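# Hang kitchen roll level on under-cabinet holder pegs

## Task

Put the kitchen roll onto the holder mounted beneath the cabinet so that it hangs level and both pegs of the holder are clicked all the way into the roll.

## Robot and tools

ROBOT. Two arms, left_arm and right_arm, each ending in a five-fingered hand (the right arm has a right hand, the left arm its mirror). Calibrated bases in the scene frame: left_arm at (-0.005, +0.392, 0) m, right_arm at (-0.040, -0.356, 0) m. A camera stand sits behind the arms.

FRAME. Scene frame: origin at table-top height midway between the nominal bases, +x out over the table, +z up, left_arm on the +y side. Positions are in metres, velocities in m/s and rad/s, orientations as quat_wxyz. Each arm is steered by its hand point, a spot fixed to the palm about 0.15 m out from the wrist flange. Its +z runs along the straightened fingers, +y out of the palm, and +x across the palm away from the thumb on the right hand (toward the thumb on the left hand). Fingers extend 0.06-0.07 m past the point and sit about 0.06 m behind it along -y. A bracket on the little-finger side of the wrist can strike things, and with fingers level the wrist may hang up to 0.11 m (palm down) or 0.23 m (palm up) below the point.

THE 28-NUMBER ROW. One flat list covers both arms, all values in [-1, 1]: left dx, dy, dz, rx, ry, rz; left little, ring, middle, index, thumb_bend, thumb_turn; left force_limit, speed; then the same fourteen for the right arm. dx..rz are an offset (not a pose) from that arm's current Hand target, along scene-frame axes; rx, ry, rz form one rotation vector turning about the Hand target's position. 1.0 = 0.6 m or 180 degrees. Six zeros re-command the existing Hand target. Finger numbers are absolute targets: +1 open/straight, -1 closed; thumb_turn -1 puts the thumb opposite the fingers, +1 beside the palm. force_limit maps -1..+1 to roughly 0..10 N at the fingertip (0..15 N for the two thumb motors); speed rises from near zero at -1 to full at +0.48 and above. Hand numbers are never 'no change': to keep a hand as is, repeat the last eight numbers sent to it (or, before any, its hand_measured plus hand_force_limit and hand_speed).

TOOLS.
- execute_actions(actions, cameras): actions is a list of actions; each action is up to 15 rows, one per 1/30 s step, padded with its last row. Every row is an offset from the Hand target at the start of that action, not from the previous row, so repeating an offset keeps moving. An empty list returns the state with all camera images.
- move(target, speed, blend, stop_force, zero, blocking, cameras): straight-line path toward one row or up to 15 rows; all offsets in a list count from the same starting Hand targets. speed is top path speed in m/s (0.002-3.6, default 0.25; rotation up to twice that in rad/s). blend in m rounds corners in a list. stop_force (3-120 N, both arms) ends an arm's path when its wrist sensor feels that much push against the motion; zero (default true) re-zeros first. Not usable with turning hands or with blocking=false. Leave stop_force out when backing off a contact. Paths do not avoid obstacles or the other arm; avoid sweeping past an arm's own base.
- wait(seconds 0-10, cameras), stop(cameras) to brake a running move, zoom_image(camera, region [x0,y0,x1,y1] px, max 504x504) on the newest image, show_instructions() for the reference pages, zero_wrist_force(arm), finished_scene(scene) to end a scene.
Cameras: cam_high, cam_low (896x504), cam_left_wrist, cam_right_wrist (616x616 fisheye); ["all"] for all.

RESULTS. Each reply gives per-arm end_effector_position, quat, velocities, Hand target (the last commanded pose after clipping; next offsets count from it), joint positions and torques, Wrist force/torque in the hand's own axes (plus the peak line), motor temperatures, and per-hand hand_measured, hand_stopped_by (moving, target, force, stalled, fault) and hand_load_n (positive when the finger is pushed open; it falls to about 0 when a grip is lost). move adds a 'move:' line: done, off_target, moving, held or fault, plus limits such as paced or held. Reported positions may be off by a few cm. The hand often stops short of its Hand target; send the remaining distance as an offset.

GRIPPING. With thumb_turn at -1 the hand can wrap objects 0.035-0.065 m thick, or handles down to about 0.025 m. Close slowly (speed -0.94 or lower) for a gentle grip. To squeeze harder, raise force_limit and send a target more closed than hand_measured; to loosen, send one more open.

LIMITS AND CARE. Orientation commands are clipped to 32 degrees from the measured orientation per step. A joint contact torque at its limit (130 N m for the big joints, 24.3 N m for wrist joints) or about 150 N external force freezes that arm for 10 s. Arms are stiff: aiming even slightly beyond a firm contact can fault, and faster moves hit harder. Motors above 85 °C brake the arm for 30-60 s; avoid holding loads outstretched or pushing against unreachable poses. Keep the hands from pressing or gripping each other. Do not drop the roll, release it while moving, slam it into the cabinet or holder, squeeze it too hard, or let anything fall off the table. Loose objects may occasionally be nudged. The hung roll must stay in place after the robot lets go.

Each tool is called after ">>>" by a JSON object that holds its "method" and its "body".

Reference images:

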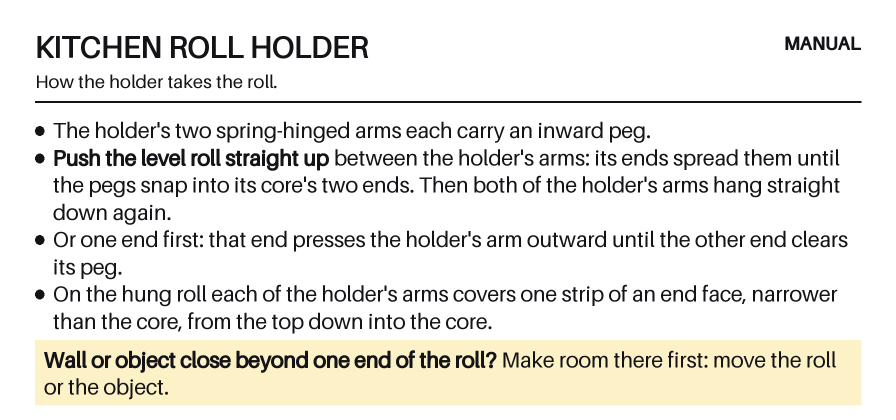

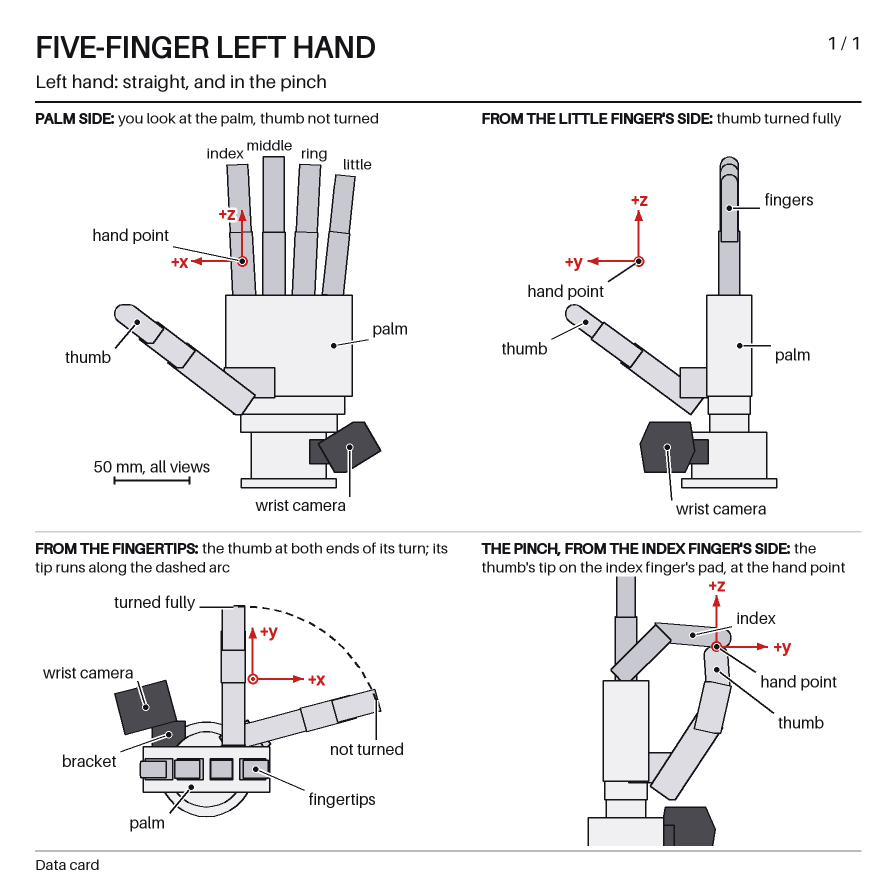

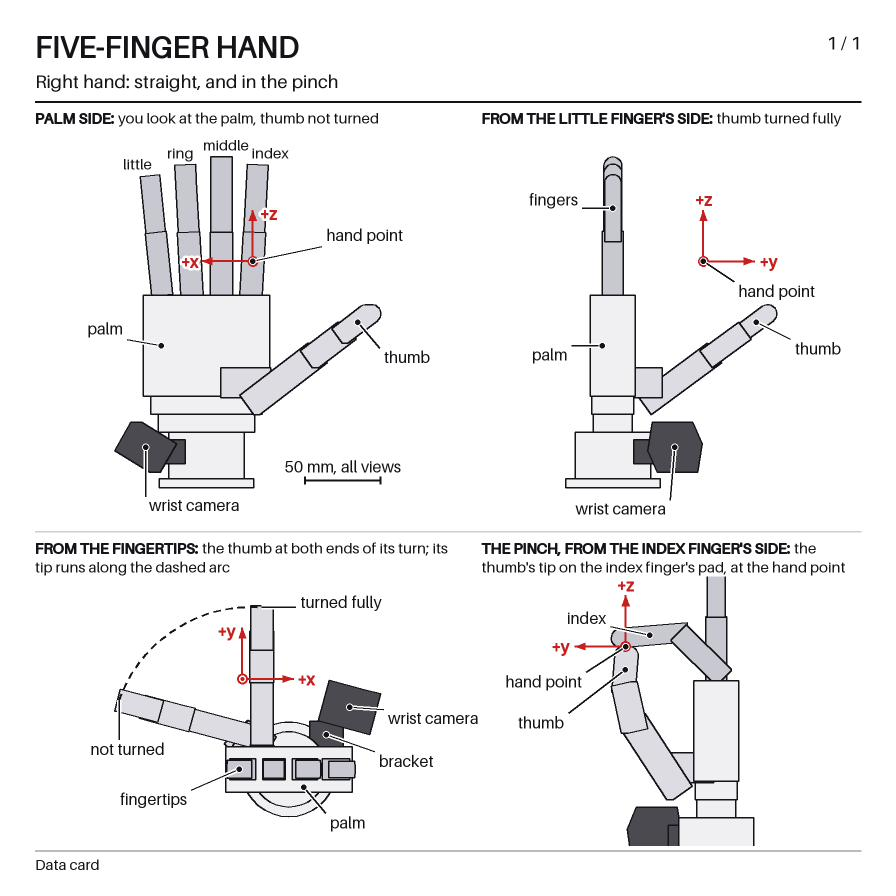

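## Session

>>> {"method": "execute_actions", "body": {"actions": []}}

Scene clock: 0.00 s.
left_arm: end_effector_position=(+0.4290, +0.9294, +0.3744) hand_measured=(+1.000, +1.000, +1.000, +1.000, +1.000, +1.000) hand_load_n=(+0.0, +0.0, +0.0, +0.0, +0.0, +0.0) hand_stopped_by=(target, target, target, target, target, target) hand_force_limit=0.00 hand_speed=-0.80 end_effector_quat_wxyz=(+0.718, +0.276, +0.628, -0.116) | right_arm: end_effector_position=(+0.6106, -0.8055, +0.4014) hand_measured=(+1.000, +1.000, +1.000, +1.000, +1.000, +1.000) hand_load_n=(+0.0, +0.0, +0.0, +0.0, +0.0, +0.0) hand_stopped_by=(target, target, target, target, target, target) hand_force_limit=0.00 hand_speed=-0.80 end_effector_quat_wxyz=(+0.228, +0.686, +0.411, +0.555)
Joint positions: left_arm=[4.623 -2.305 -1.381 0.418 -0.492 1.936] | right_arm=[-1.009 -0.978 0.965 0.697 0.458 0.01]
Joint velocities: within noise
Joint torques (N m): no reading
Motor temperatures (°C): left_arm=[32 30 27 40 35 32] | right_arm=[31 30 30 36 33 34]
Wrist force (N): no reading
Wrist torque (N m): no reading
Wrist force, peak (N): no reading
Hand target: left_arm +0.4290, +0.9294, +0.3744; +0.718, +0.276, +0.628, -0.116 | right_arm +0.6106, -0.8055, +0.4014; +0.228, +0.686, +0.411, +0.555

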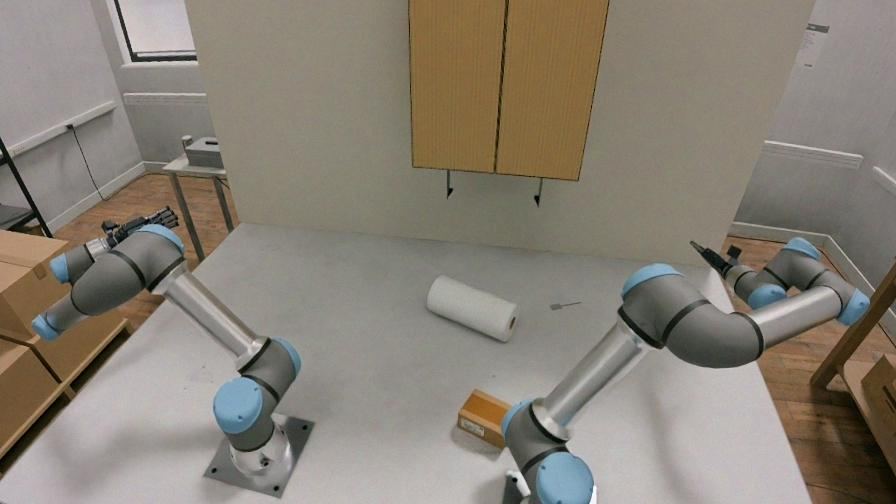

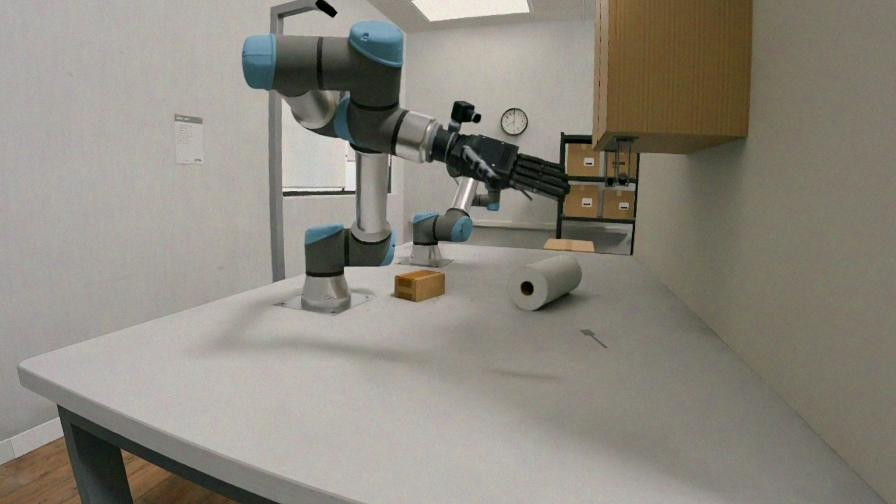

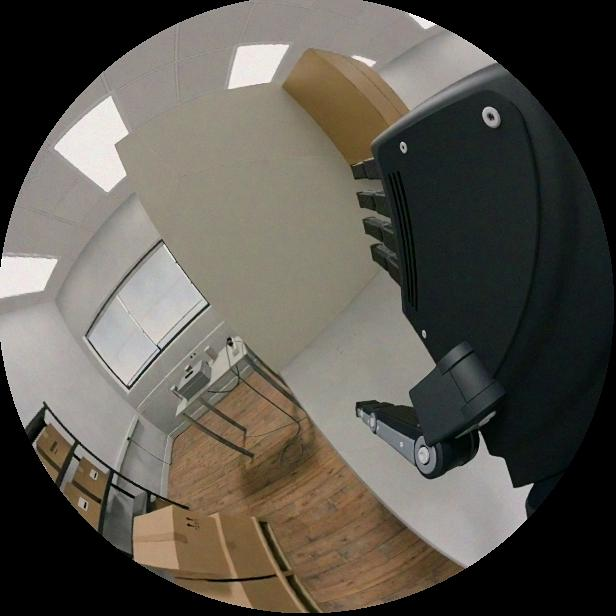

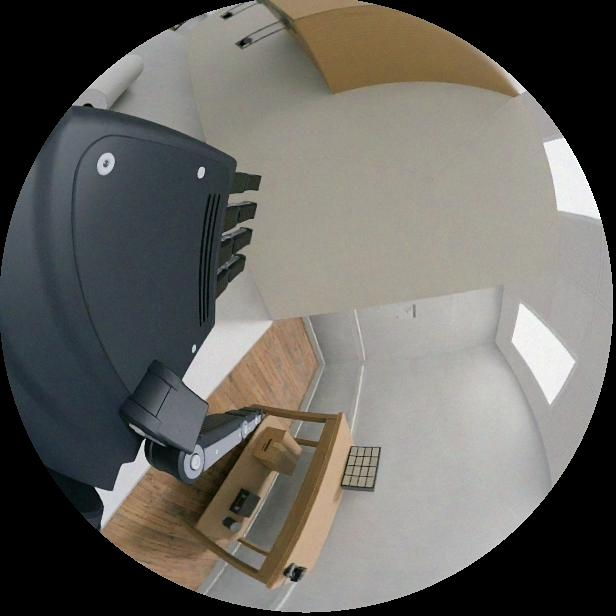

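>>> {"method": "zoom_image", "body": {"camera": "cam_high", "region": [380, 140, 620, 380]}}

>>> {"method": "zoom_image", "body": {"camera": "cam_low", "region": [460, 80, 760, 380]}}

Scaled by 2.100.

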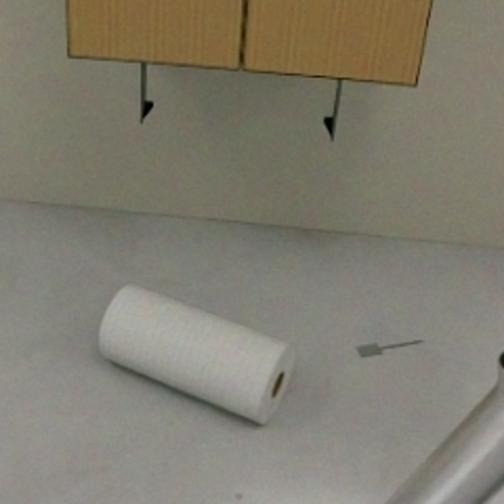

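Scaled by 1.680.

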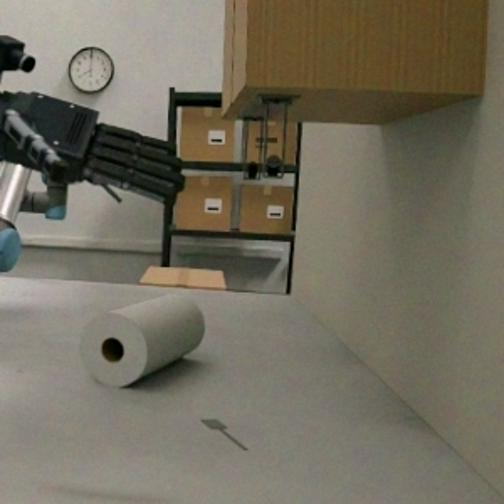

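>>> {"method": "zoom_image", "body": {"camera": "cam_low", "region": [580, 110, 680, 210]}}

>>> {"method": "zoom_image", "body": {"camera": "cam_high", "region": [400, 150, 600, 220]}}

>>> {"method": "zoom_image", "body": {"camera": "cam_low", "region": [490, 230, 630, 370]}}

>>> {"method": "zoom_image", "body": {"camera": "cam_high", "region": [410, 260, 600, 360]}}

Scaled by 5.040.

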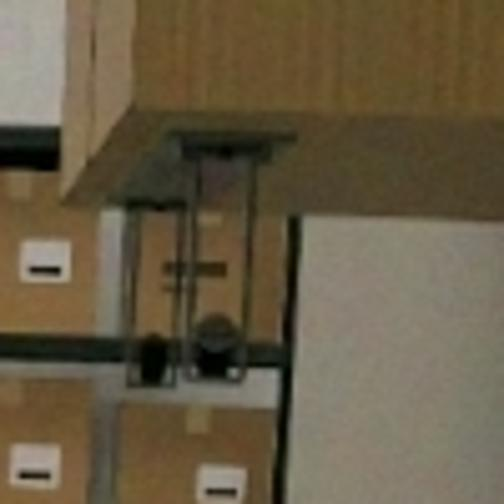

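Scaled by 2.520.

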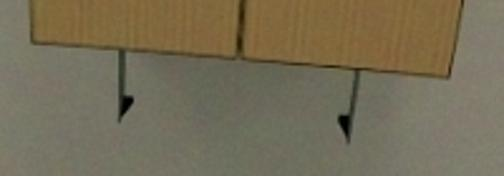

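Scaled by 3.600.

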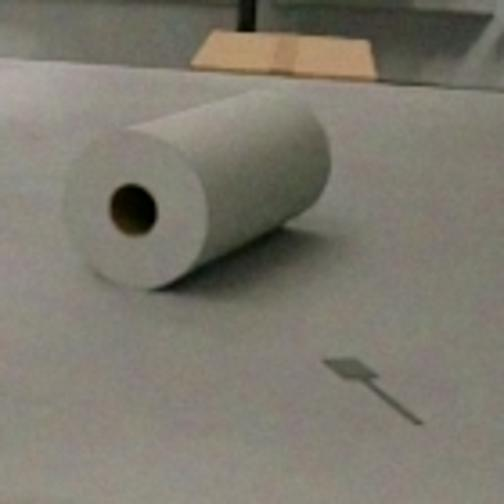

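Scaled by 2.653.

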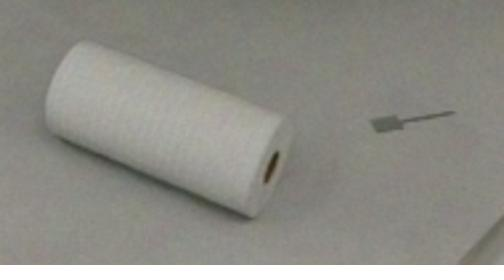

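>>> {"method": "move", "body": {"target": [0.068,-0.798,0,0.472,0.098,-0.147,1,1,1,1,1,-1,-0.2,0.2,-0.268,0.843,-0.086,-0.141,0.2465,-0.014,1,1,1,1,1,-1,-0.2,0.2], "cameras": ["all"]}}

Scene clock: 40.00 s.
left_arm: end_effector_position=(+0.4698, +0.4506, +0.3744) hand_measured=(+1.000, +1.000, +1.000, +1.000, +1.000, -1.000) hand_load_n=(+0.0, +0.0, +0.0, +0.0, +0.0, +0.0) hand_stopped_by=(target, target, target, target, target, target) hand_force_limit=-0.20 hand_speed=0.20 end_effector_quat_wxyz=(+0.210, +0.787, +0.561, +0.149) | right_arm: end_effector_position=(+0.4498, -0.2997, +0.3498) hand_measured=(+1.000, +1.000, +1.000, +1.000, +1.000, -1.000) hand_load_n=(+0.0, +0.0, +0.0, +0.0, +0.0, +0.0) hand_stopped_by=(target, target, target, target, target, target) hand_force_limit=-0.20 hand_speed=0.20 end_effector_quat_wxyz=(+0.210, +0.787, +0.561, +0.151)
Joint positions: left_arm=[3.87 -1.533 -1.606 1.84 -1.121 1.002] | right_arm=[0.074 -1.497 1.503 1.069 1.746 0.316]
Joint torques (N m): left_arm=[-12.24 25.43 27.07 0.52 -1.85 -2.38] | right_arm=[13.35 -16.05 -29.66 3.68 2.55 2.39]
Wrist force (N): left_arm=[-0.4 -0.9 0.6] | right_arm=[1.5 -0.2 0.9]
Wrist torque (N m): left_arm=[-0.17 0.03 0.01] | right_arm=[-0.10 -0.14 -0.07]
Wrist force, peak (N): left_arm=[-0.9 -0.8 0.9] | right_arm=[2.1 -0.8 0.9]
Hand target: left_arm +0.4698, +0.4506, +0.3744; +0.210, +0.787, +0.561, +0.149 | right_arm +0.4498, -0.2997, +0.3498; +0.210, +0.787, +0.561, +0.151
Off the commanded pose: left_arm 0.000 m, 0 deg | right_arm 0.000 m, 0 deg.
move: done
camera_calibration:
cam_left_wrist: T_world_to_cam=[[-0.6564, 0.57398, -0.489577, 0.238797], [0.239106, 0.773778, 0.586597, -0.684434], [0.715519, 0.267981, -0.64515, -0.102375], [0, 0, 0, 1]] pos_world=[0.39365, 0.41997, 0.452349]
cam_right_wrist: T_world_to_cam=[[0.879681, -0.0071598, 0.475511, -0.56892], [-0.301173, -0.78221, 0.545382, -0.28503], [0.368045, -0.622973, -0.690252, 0.00390431], [0, 0, 0, 1]] pos_world=[0.413188, -0.224595, 0.428673]

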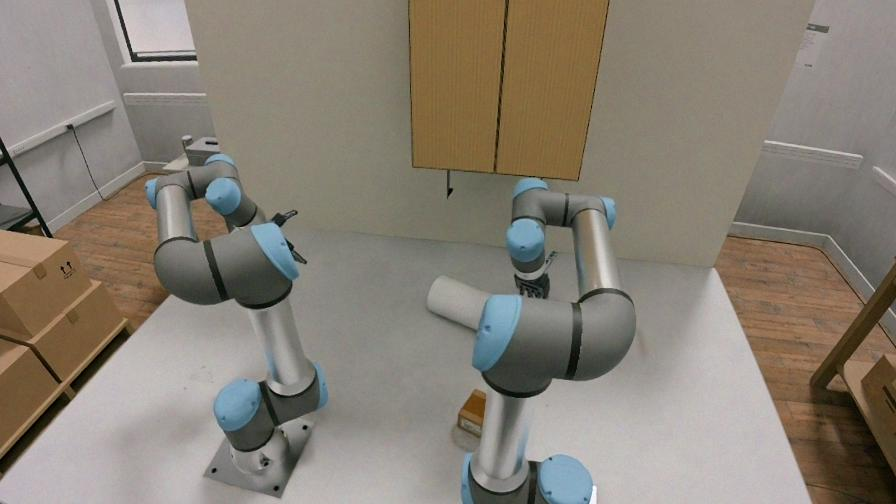

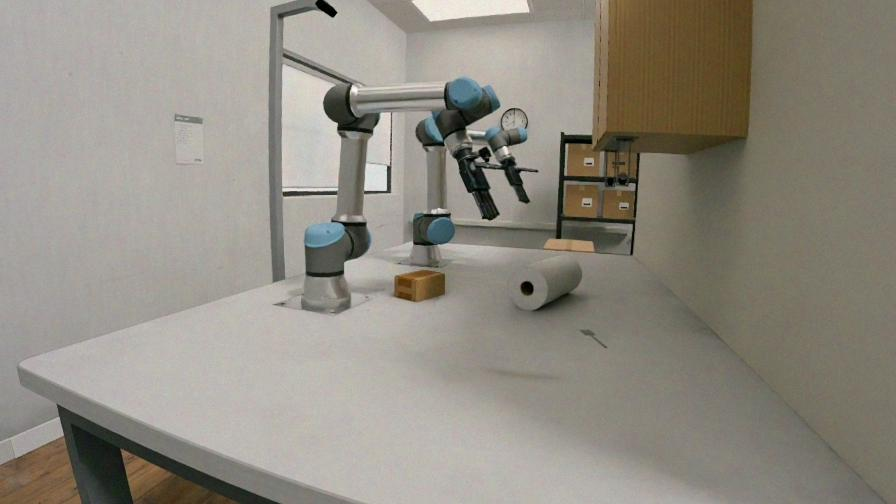

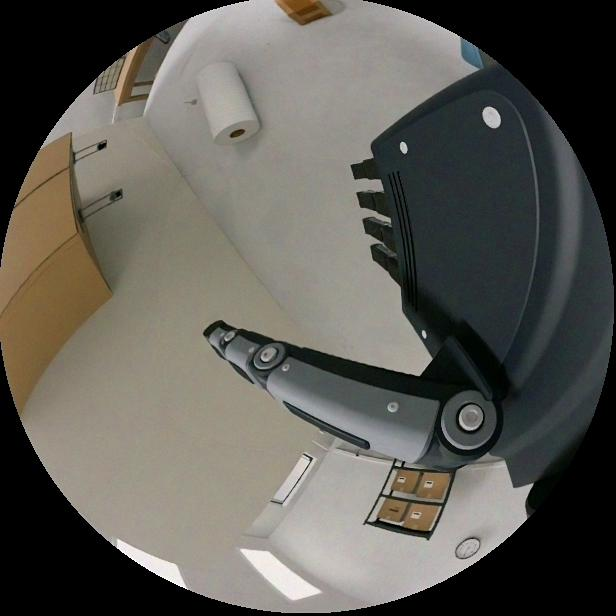

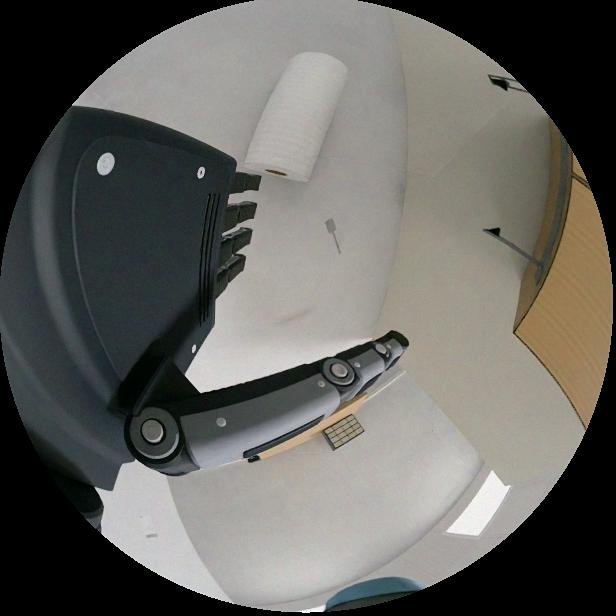

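>>> {"method": "zoom_image", "body": {"camera": "cam_left_wrist", "region": [60, 50, 280, 270]}}

>>> {"method": "zoom_image", "body": {"camera": "cam_right_wrist", "region": [230, 30, 400, 200]}}

>>> {"method": "zoom_image", "body": {"camera": "cam_right_wrist", "region": [420, 50, 600, 290]}}

Scaled by 2.291 from the camera's 616x616 image, which has a finer 880x880 frame.

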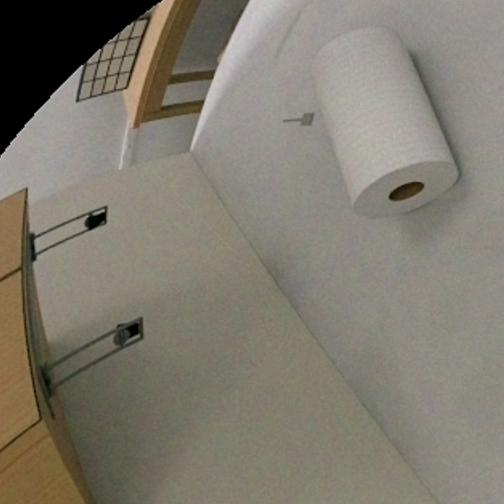

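Scaled by 2.965 from the camera's 616x616 image, which has a finer 880x880 frame.

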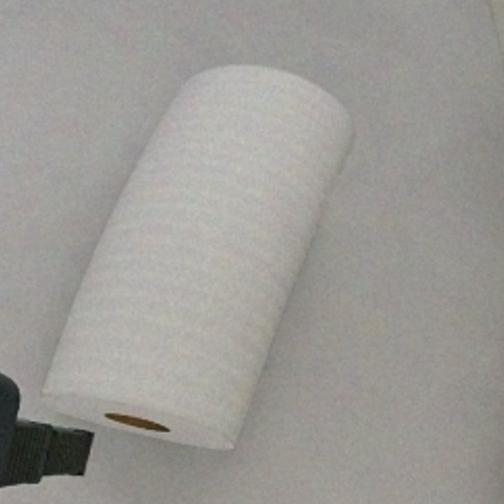

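Scaled by 2.100 from the camera's 616x616 image, which has a finer 880x880 frame.

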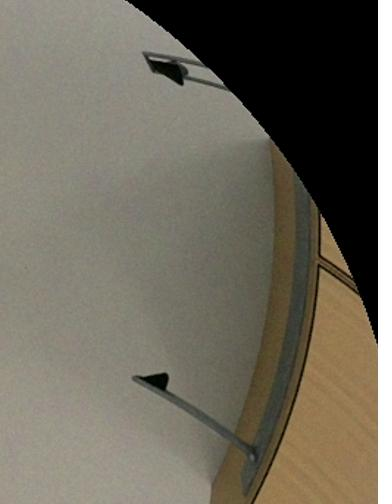

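>>> {"method": "move", "body": {"target": [0.1067,-0.6232,-0.2823,0,0,0,1,1,1,1,1,-1,-0.2,0.2,-0.003,0.2178,-0.2413,0,0,0,1,1,1,1,1,-1,-0.2,0.2], "cameras": ["all"]}}

Scene clock: 46.17 s.
left_arm: end_effector_position=(+0.5338, +0.0768, +0.2050) hand_measured=(+1.000, +1.000, +1.000, +1.000, +1.000, -1.000) hand_load_n=(+0.0, +0.0, +0.0, +0.0, +0.0, +0.0) hand_stopped_by=(target, target, target, target, target, target) hand_force_limit=-0.20 hand_speed=0.20 end_effector_quat_wxyz=(+0.210, +0.787, +0.561, +0.149) | right_arm: end_effector_position=(+0.4480, -0.1690, +0.2051) hand_measured=(+1.000, +1.000, +1.000, +1.000, +1.000, -1.000) hand_load_n=(+0.0, +0.0, +0.0, +0.0, +0.0, +0.0) hand_stopped_by=(target, target, target, target, target, target) hand_force_limit=-0.20 hand_speed=0.20 end_effector_quat_wxyz=(+0.210, +0.787, +0.561, +0.151)
Joint positions: left_arm=[2.762 -1.94 -1.504 2.394 -1.592 -0.037] | right_arm=[0.421 -1.258 1.61 0.805 1.9 0.638]
Joint torques (N m): left_arm=[-11.77 19.13 27 -3.9 -2.55 -2.47] | right_arm=[12.07 -25.74 -28.27 -0.54 2.82 2.45]
Wrist force (N): left_arm=[-0.4 -0.9 0.6] | right_arm=[1.2 -0.1 1.1]
Wrist torque (N m): left_arm=[-0.19 0.05 0.01] | right_arm=[-0.09 -0.10 -0.08]
Wrist force, peak (N): left_arm=[-1.3 -0.9 1.2] | right_arm=[1.7 -0.5 1.4]
Hand target: left_arm +0.5338, +0.0767, +0.2050; +0.210, +0.787, +0.561, +0.149 | right_arm +0.4480, -0.1690, +0.2050; +0.210, +0.787, +0.561, +0.151
Off the commanded pose: left_arm 0.000 m, 0 deg | right_arm 0.000 m, 0 deg.
move: done
camera_calibration:
cam_left_wrist: T_world_to_cam=[[-0.656404, 0.574097, -0.489435, 0.412374], [0.239238, 0.773686, 0.586664, -0.311103], [0.715471, 0.267997, -0.645197, -0.157153], [0, 0, 0, 1]] pos_world=[0.45755, 0.0460703, 0.282949]
cam_right_wrist: T_world_to_cam=[[0.879727, -0.00717872, 0.475425, -0.497591], [-0.301143, -0.782192, 0.545425, -0.104443], [0.367958, -0.622996, -0.690277, -0.0138493], [0, 0, 0, 1]] pos_world=[0.411388, -0.0938946, 0.283973]

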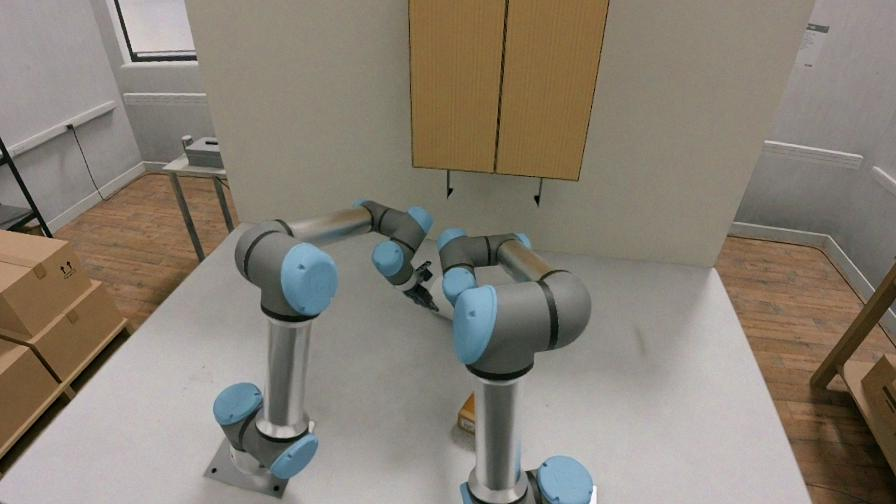

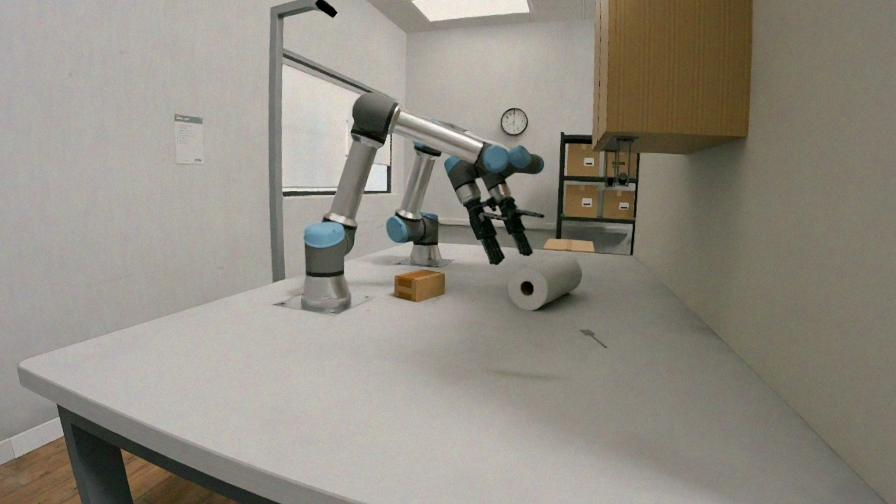

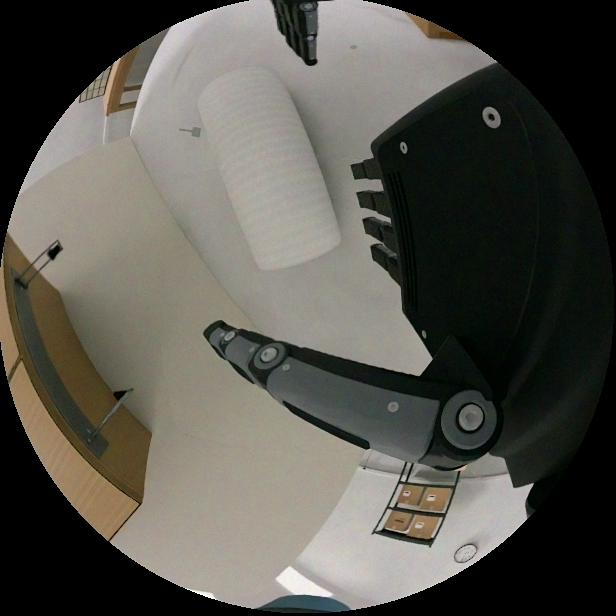

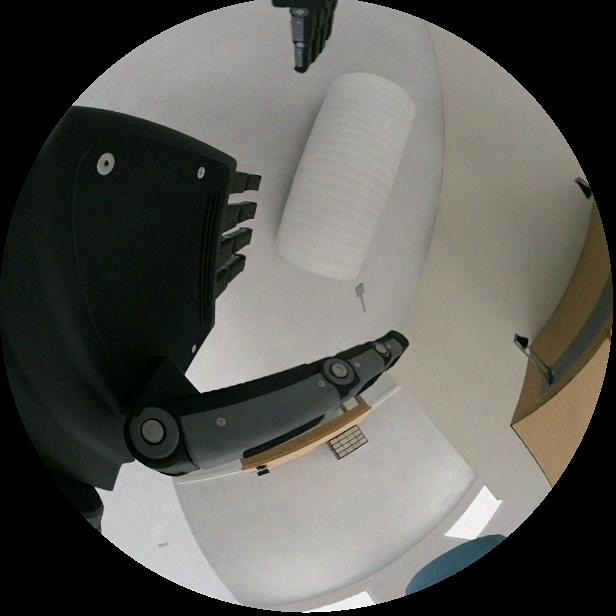

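>>> {"method": "move", "body": {"target": [0.0918,-0.0405,-0.1715,0,0,0,1,1,1,1,1,-1,-0.2,0.2,0.0972,-0.0248,-0.1715,0,0,0,1,1,1,1,1,-1,-0.2,0.2], "cameras": ["all"], "speed": 0.1, "stop_force": 8}}

Scene clock: 49.53 s.
left_arm: end_effector_position=(+0.5889, +0.0524, +0.1021) hand_measured=(+1.000, +1.000, +1.000, +1.000, +1.000, -1.000) hand_load_n=(+0.0, +0.0, +0.0, +0.0, +0.0, +0.0) hand_stopped_by=(target, target, target, target, target, target) hand_force_limit=-0.20 hand_speed=0.20 end_effector_quat_wxyz=(+0.210, +0.787, +0.561, +0.149) | right_arm: end_effector_position=(+0.5063, -0.1839, +0.1021) hand_measured=(+1.000, +1.000, +1.000, +1.000, +1.000, -1.000) hand_load_n=(+0.0, +0.0, +0.0, +0.0, +0.0, +0.0) hand_stopped_by=(target, target, target, target, target, target) hand_force_limit=-0.20 hand_speed=0.20 end_effector_quat_wxyz=(+0.210, +0.787, +0.561, +0.151)
Joint positions: left_arm=[2.757 -2.166 -1.441 2.556 -1.595 -0.042] | right_arm=[0.343 -1.072 1.622 0.584 1.868 0.563]
Joint torques (N m): left_arm=[-11.56 25.92 25.76 1.2 -2.62 -2.41] | right_arm=[-13.7 -31.35 -26.79 -0.58 -1.93 -2.37]
Wrist force (N): left_arm=[-0.4 -0.9 0.5] | right_arm=[1.4 0.2 1.0]
Wrist torque (N m): left_arm=[-0.19 0.04 0.02] | right_arm=[-0.04 -0.14 0.11]
Wrist force, peak (N): left_arm=[-0.2 -1.3 1.0] | right_arm=[1.6 0.2 1.4]
Hand target: left_arm +0.5889, +0.0524, +0.1021; +0.210, +0.787, +0.561, +0.149 | right_arm +0.5063, -0.1839, +0.1021; +0.210, +0.787, +0.561, +0.151
Off the commanded pose: left_arm 0.000 m, 0 deg | right_arm 0.000 m, 0 deg.
move: done
camera_calibration:
cam_left_wrist: T_world_to_cam=[[-0.656445, 0.574083, -0.489397, 0.412267], [0.239184, 0.773665, 0.586715, -0.245044], [0.715452, 0.26809, -0.645179, -0.256494], [0, 0, 0, 1]] pos_world=[0.51275, 0.0216702, 0.180049]
cam_right_wrist: T_world_to_cam=[[0.879759, -0.00723414, 0.475364, -0.500115], [-0.301155, -0.782173, 0.545446, -0.0423282], [0.367871, -0.62302, -0.690302, -0.115677], [0, 0, 0, 1]] pos_world=[0.469788, -0.108795, 0.180973]

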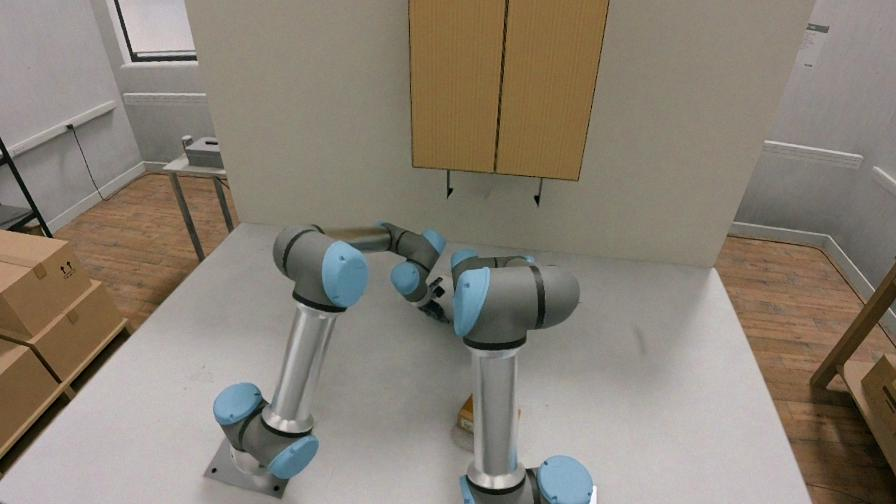

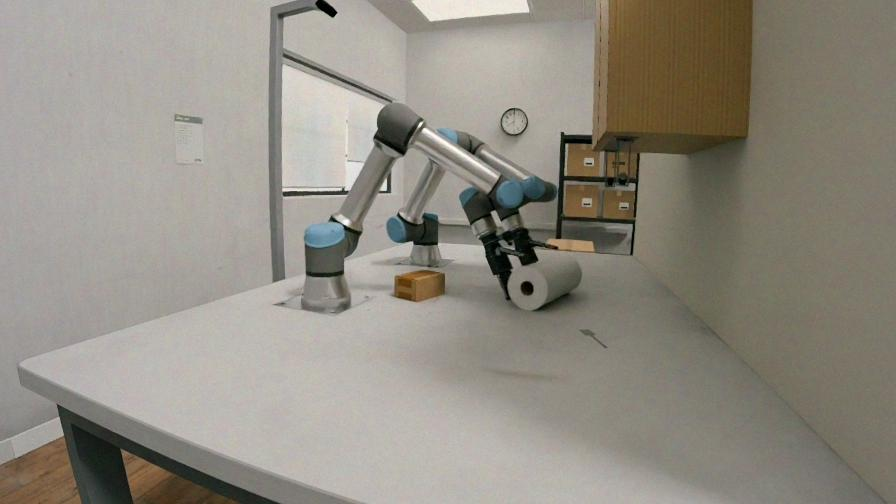

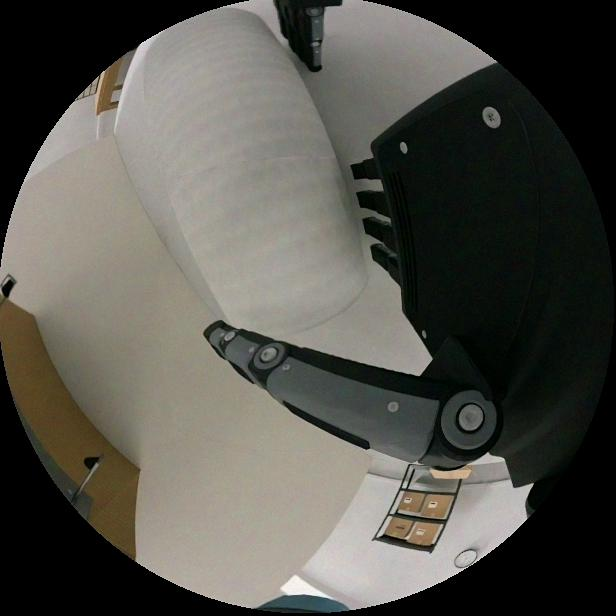

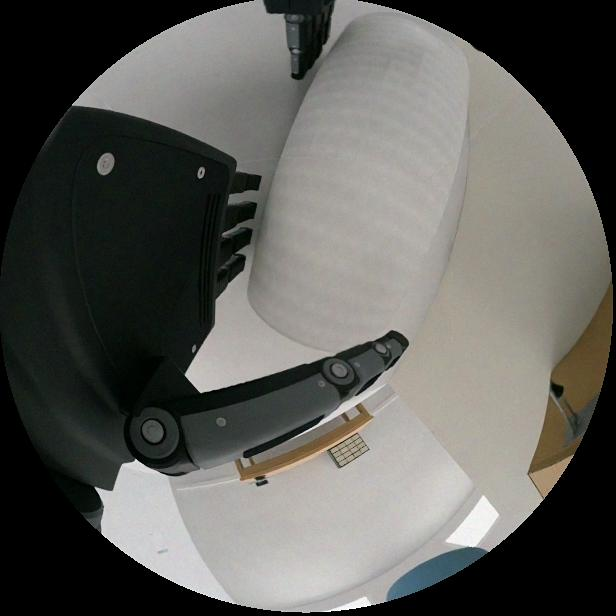

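>>> {"method": "move", "body": {"target": [0.0132,-0.0045,-0.0073,0,0,0,1,1,1,1,1,-1,-0.2,0.2,0.0132,-0.0045,-0.0073,0,0,0,1,1,1,1,1,-1,-0.2,0.2], "cameras": ["cam_low","cam_left_wrist","cam_right_wrist"], "speed": 0.03, "stop_force": 6}}

>>> {"method": "zoom_image", "body": {"camera": "cam_low", "region": [460, 210, 600, 330]}}

Scene clock: 51.47 s.
left_arm: end_effector_position=(+0.5968, +0.0497, +0.0977) hand_measured=(+1.000, +1.000, +1.000, +1.000, +1.000, -1.000) hand_load_n=(+0.0, +0.0, +0.0, +0.0, +0.0, +0.0) hand_stopped_by=(target, target, target, target, target, target) hand_force_limit=-0.20 hand_speed=0.20 end_effector_quat_wxyz=(+0.210, +0.787, +0.561, +0.149) | right_arm: end_effector_position=(+0.5142, -0.1866, +0.0977) hand_measured=(+1.000, +1.000, +1.000, +1.000, +1.000, -1.000) hand_load_n=(+0.0, +0.0, +0.0, +0.0, +0.0, +0.0) hand_stopped_by=(target, target, target, target, target, target) hand_force_limit=-0.20 hand_speed=0.20 end_effector_quat_wxyz=(+0.210, +0.787, +0.561, +0.151)
Joint positions: left_arm=[2.758 -2.188 -1.416 2.553 -1.594 -0.041] | right_arm=[0.332 -1.057 1.609 0.578 1.863 0.553]
Joint torques (N m): left_arm=[12.53 26.74 26.26 -3.88 2.73 2.14] | right_arm=[-13.69 -32.98 -27.15 -0.66 -1.93 -2.38]
Wrist force (N): left_arm=[-0.3 -1.0 0.7] | right_arm=[1.2 0.1 1.1]
Wrist torque (N m): left_arm=[-0.20 0.03 0.00] | right_arm=[-0.05 -0.09 0.08]
Wrist force, peak (N): left_arm=[-0.4 -1.3 0.7] | right_arm=[1.5 -0.2 1.2]
Hand target: left_arm +0.5968, +0.0497, +0.0977; +0.210, +0.787, +0.561, +0.149 | right_arm +0.5142, -0.1866, +0.0977; +0.210, +0.787, +0.561, +0.151
Off the commanded pose: left_arm 0.000 m, 0 deg | right_arm 0.000 m, 0 deg.
move: done
camera_calibration:
cam_left_wrist: T_world_to_cam=[[-0.656445, 0.574083, -0.489397, 0.416849], [0.239184, 0.773665, 0.586715, -0.242263], [0.715452, 0.26809, -0.645179, -0.264261], [0, 0, 0, 1]] pos_world=[0.52065, 0.0189702, 0.175649]
cam_right_wrist: T_world_to_cam=[[0.879759, -0.00723414, 0.475364, -0.504993], [-0.301155, -0.782173, 0.545446, -0.039661], [0.367871, -0.62302, -0.690302, -0.123302], [0, 0, 0, 1]] pos_world=[0.477688, -0.111495, 0.176573]
Images, in order (width x height): cam_low 896x504, cam_left_wrist 616x616, cam_right_wrist 616x616.

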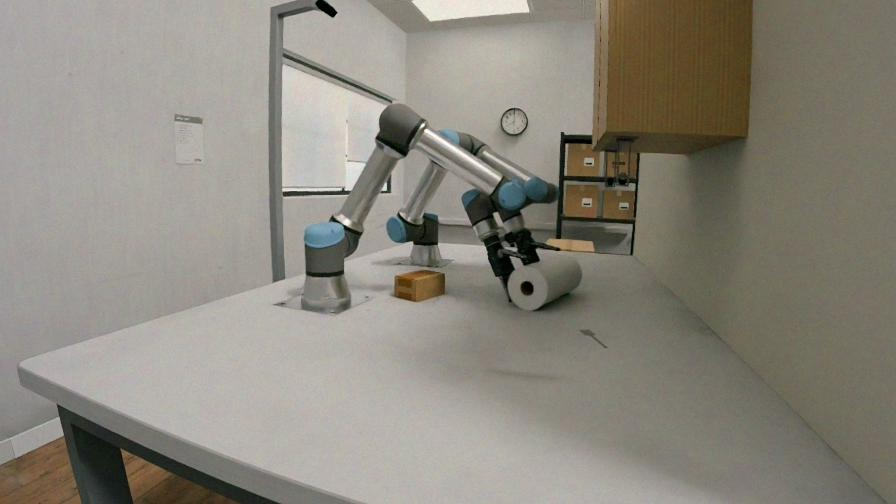

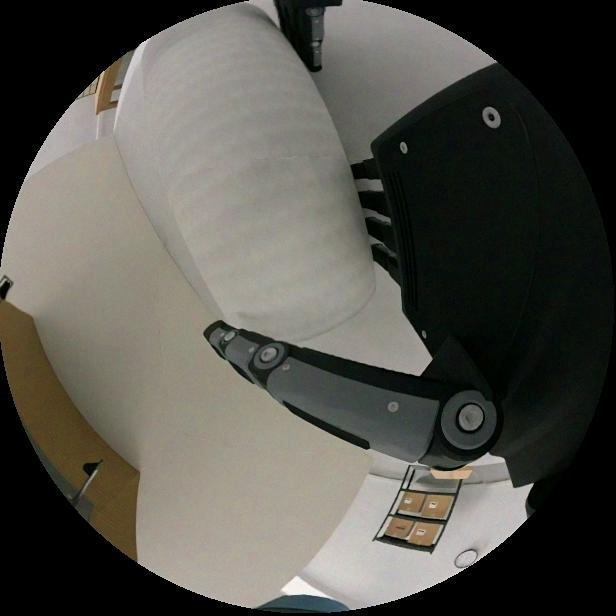

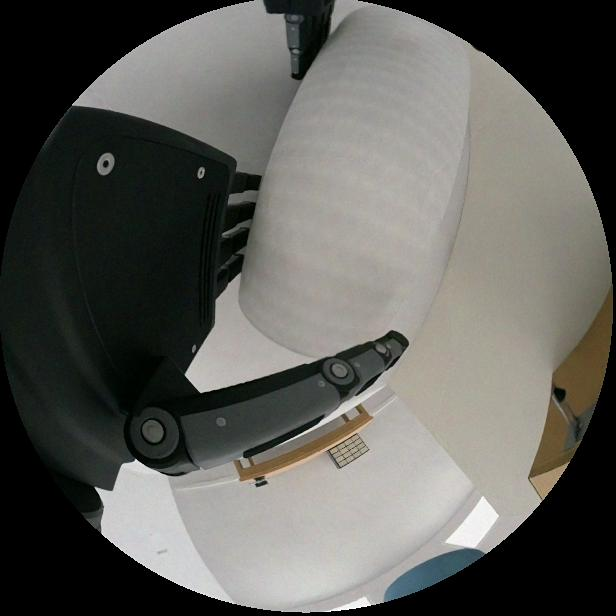

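Scaled by 3.600.

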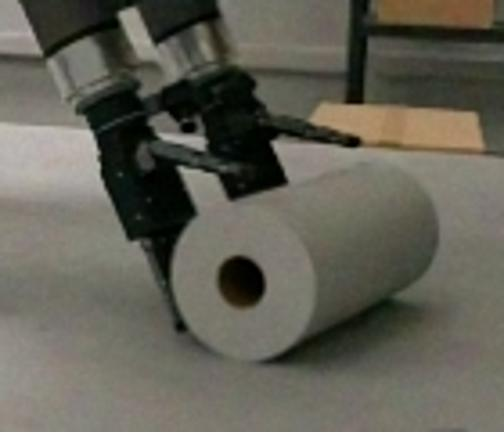

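>>> {"method": "move", "body": {"target": [0.004,-0.0014,-0.005,0,0,0,1,1,1,1,1,-1,-0.2,0.2,0.004,-0.0014,-0.005,0,0,0,1,1,1,1,1,-1,-0.2,0.2], "speed": 0.03, "stop_force": 5}}

>>> {"method": "move", "body": {"target": [0,0,0,0,0,0,1,1,1,1,0.3,-1,-0.6,-0.9,0,0,0,0,0,0,1,1,1,1,0.3,-1,-0.6,-0.9], "cameras": ["cam_low","cam_left_wrist","cam_right_wrist"]}}

>>> {"method": "zoom_image", "body": {"camera": "cam_low", "region": [460, 210, 600, 330]}}

Scene clock: 54.50 s.
left_arm: end_effector_position=(+0.5992, +0.0488, +0.0947) hand_measured=(+1.000, +1.000, +1.000, +1.000, +1.000, -1.000) hand_load_n=(+0.0, +0.0, +0.0, +0.0, +0.0, +0.0) hand_stopped_by=(target, target, target, target, target, target) hand_force_limit=-0.20 hand_speed=0.20 end_effector_quat_wxyz=(+0.210, +0.787, +0.561, +0.149) | right_arm: end_effector_position=(+0.5166, -0.1874, +0.0947) hand_measured=(+1.000, +1.000, +1.000, +1.000, +1.000, -1.000) hand_load_n=(+0.0, +0.0, +0.0, +0.0, +0.0, +0.0) hand_stopped_by=(target, target, target, target, target, target) hand_force_limit=-0.20 hand_speed=0.20 end_effector_quat_wxyz=(+0.210, +0.787, +0.561, +0.151)
Joint positions: left_arm=[2.759 -2.196 -1.41 2.555 -1.594 -0.041] | right_arm=[0.329 -1.05 1.606 0.573 1.862 0.55]
Joint torques (N m): left_arm=[13.04 27.07 26.03 1.18 2.74 2.19] | right_arm=[-13.74 -32.61 -27.28 -0.6 -2.06 -2.34]
Wrist force (N): left_arm=[-0.4 -1.0 0.6] | right_arm=[1.4 0.1 1.3]
Wrist torque (N m): left_arm=[-0.20 0.04 -0.02] | right_arm=[-0.08 -0.13 0.09]
Wrist force, peak (N): left_arm=[-0.2 -1.3 0.6] | right_arm=[1.8 0.0 1.0]
Hand target: left_arm +0.5992, +0.0488, +0.0947; +0.210, +0.787, +0.561, +0.149 | right_arm +0.5166, -0.1874, +0.0947; +0.210, +0.787, +0.561, +0.151
Off the commanded pose: left_arm 0.000 m, 0 deg | right_arm 0.000 m, 0 deg.
move: done

Scene clock: 57.23 s.
left_arm: end_effector_position=(+0.5992, +0.0488, +0.0947) hand_measured=(+1.000, +1.000, +1.000, +1.000, +0.642, -1.000) hand_load_n=(+0.0, +0.0, +0.0, +0.0, +3.0, +0.5) hand_stopped_by=(target, target, target, target, force, target) hand_force_limit=-0.60 hand_speed=-0.90 end_effector_quat_wxyz=(+0.210, +0.787, +0.561, +0.149) | right_arm: end_effector_position=(+0.5166, -0.1874, +0.0947) hand_measured=(+1.000, +1.000, +1.000, +1.000, +0.672, -1.000) hand_load_n=(+0.0, -0.5, +0.0, +0.0, +3.0, +0.0) hand_stopped_by=(target, target, target, target, force, target) hand_force_limit=-0.60 hand_speed=-0.90 end_effector_quat_wxyz=(+0.210, +0.787, +0.561, +0.151)
Joint positions: left_arm=[2.759 -2.196 -1.41 2.555 -1.594 -0.041] | right_arm=[0.329 -1.05 1.606 0.573 1.862 0.55]
Joint torques (N m): left_arm=[12.25 27.1 24.22 0.77 2.76 2.21] | right_arm=[-13.09 -32.39 -24.47 -0.35 -1.9 -2.3]
Wrist force (N): left_arm=[-0.2 0.5 -2.3] | right_arm=[1.4 1.5 -2.5]
Wrist torque (N m): left_arm=[-0.23 -0.01 -0.04] | right_arm=[-0.07 -0.07 0.12]
Wrist force, peak (N): left_arm=[-0.2 0.6 -2.5] | right_arm=[1.4 1.5 -2.5]
Hand target: left_arm +0.5992, +0.0488, +0.0947; +0.210, +0.787, +0.561, +0.149 | right_arm +0.5166, -0.1874, +0.0947; +0.210, +0.787, +0.561, +0.151
Off the commanded pose: left_arm 0.000 m, 0 deg | right_arm 0.000 m, 0 deg.
move: done
camera_calibration:
cam_left_wrist: T_world_to_cam=[[-0.656461, 0.574031, -0.489436, 0.41749], [0.23914, 0.773703, 0.586683, -0.240353], [0.715452, 0.268091, -0.645179, -0.267672], [0, 0, 0, 1]] pos_world=[0.52305, 0.0180702, 0.172649]
cam_right_wrist: T_world_to_cam=[[0.879727, -0.00717872, 0.475425, -0.505673], [-0.301143, -0.782192, 0.545425, -0.0379319], [0.367958, -0.622996, -0.690277, -0.126798], [0, 0, 0, 1]] pos_world=[0.480088, -0.112295, 0.173573]
Images, in order (width x height): cam_low 896x504, cam_left_wrist 616x616, cam_right_wrist 616x616.

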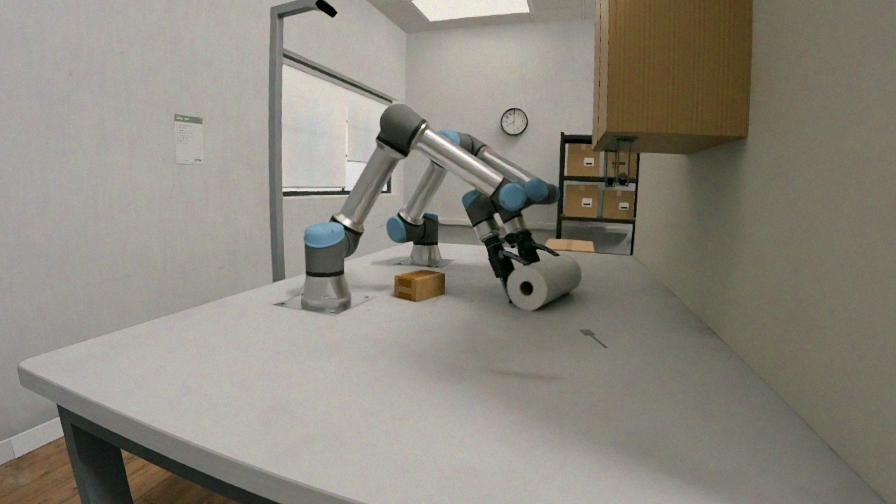

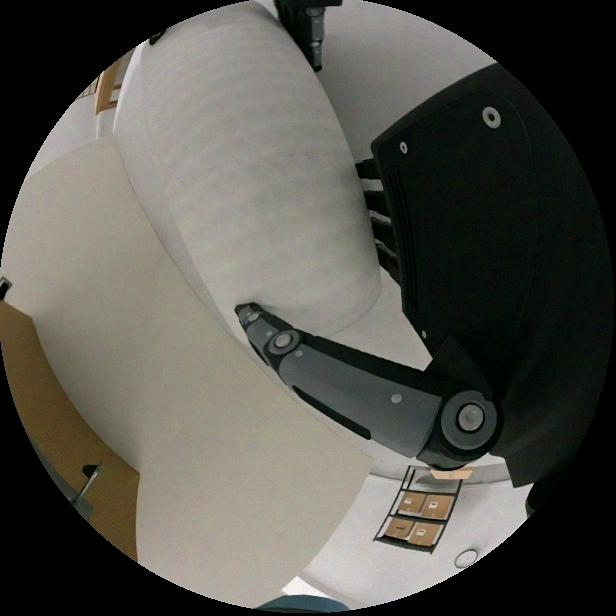

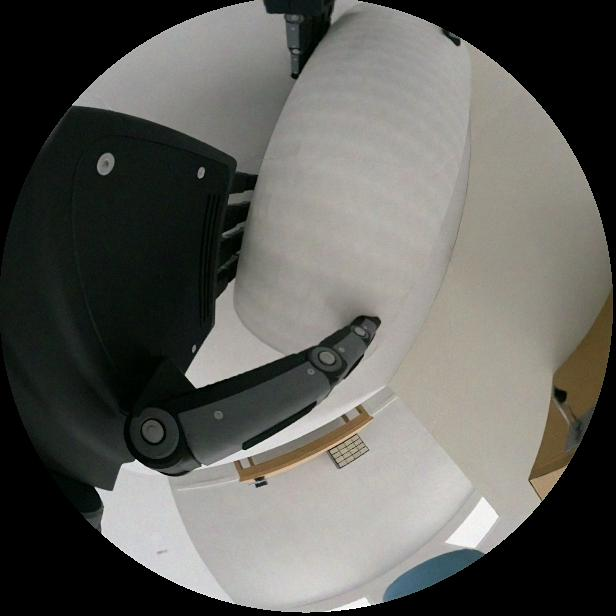

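Scaled by 3.600.

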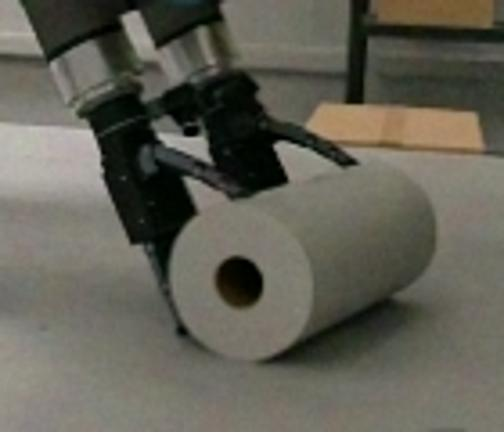

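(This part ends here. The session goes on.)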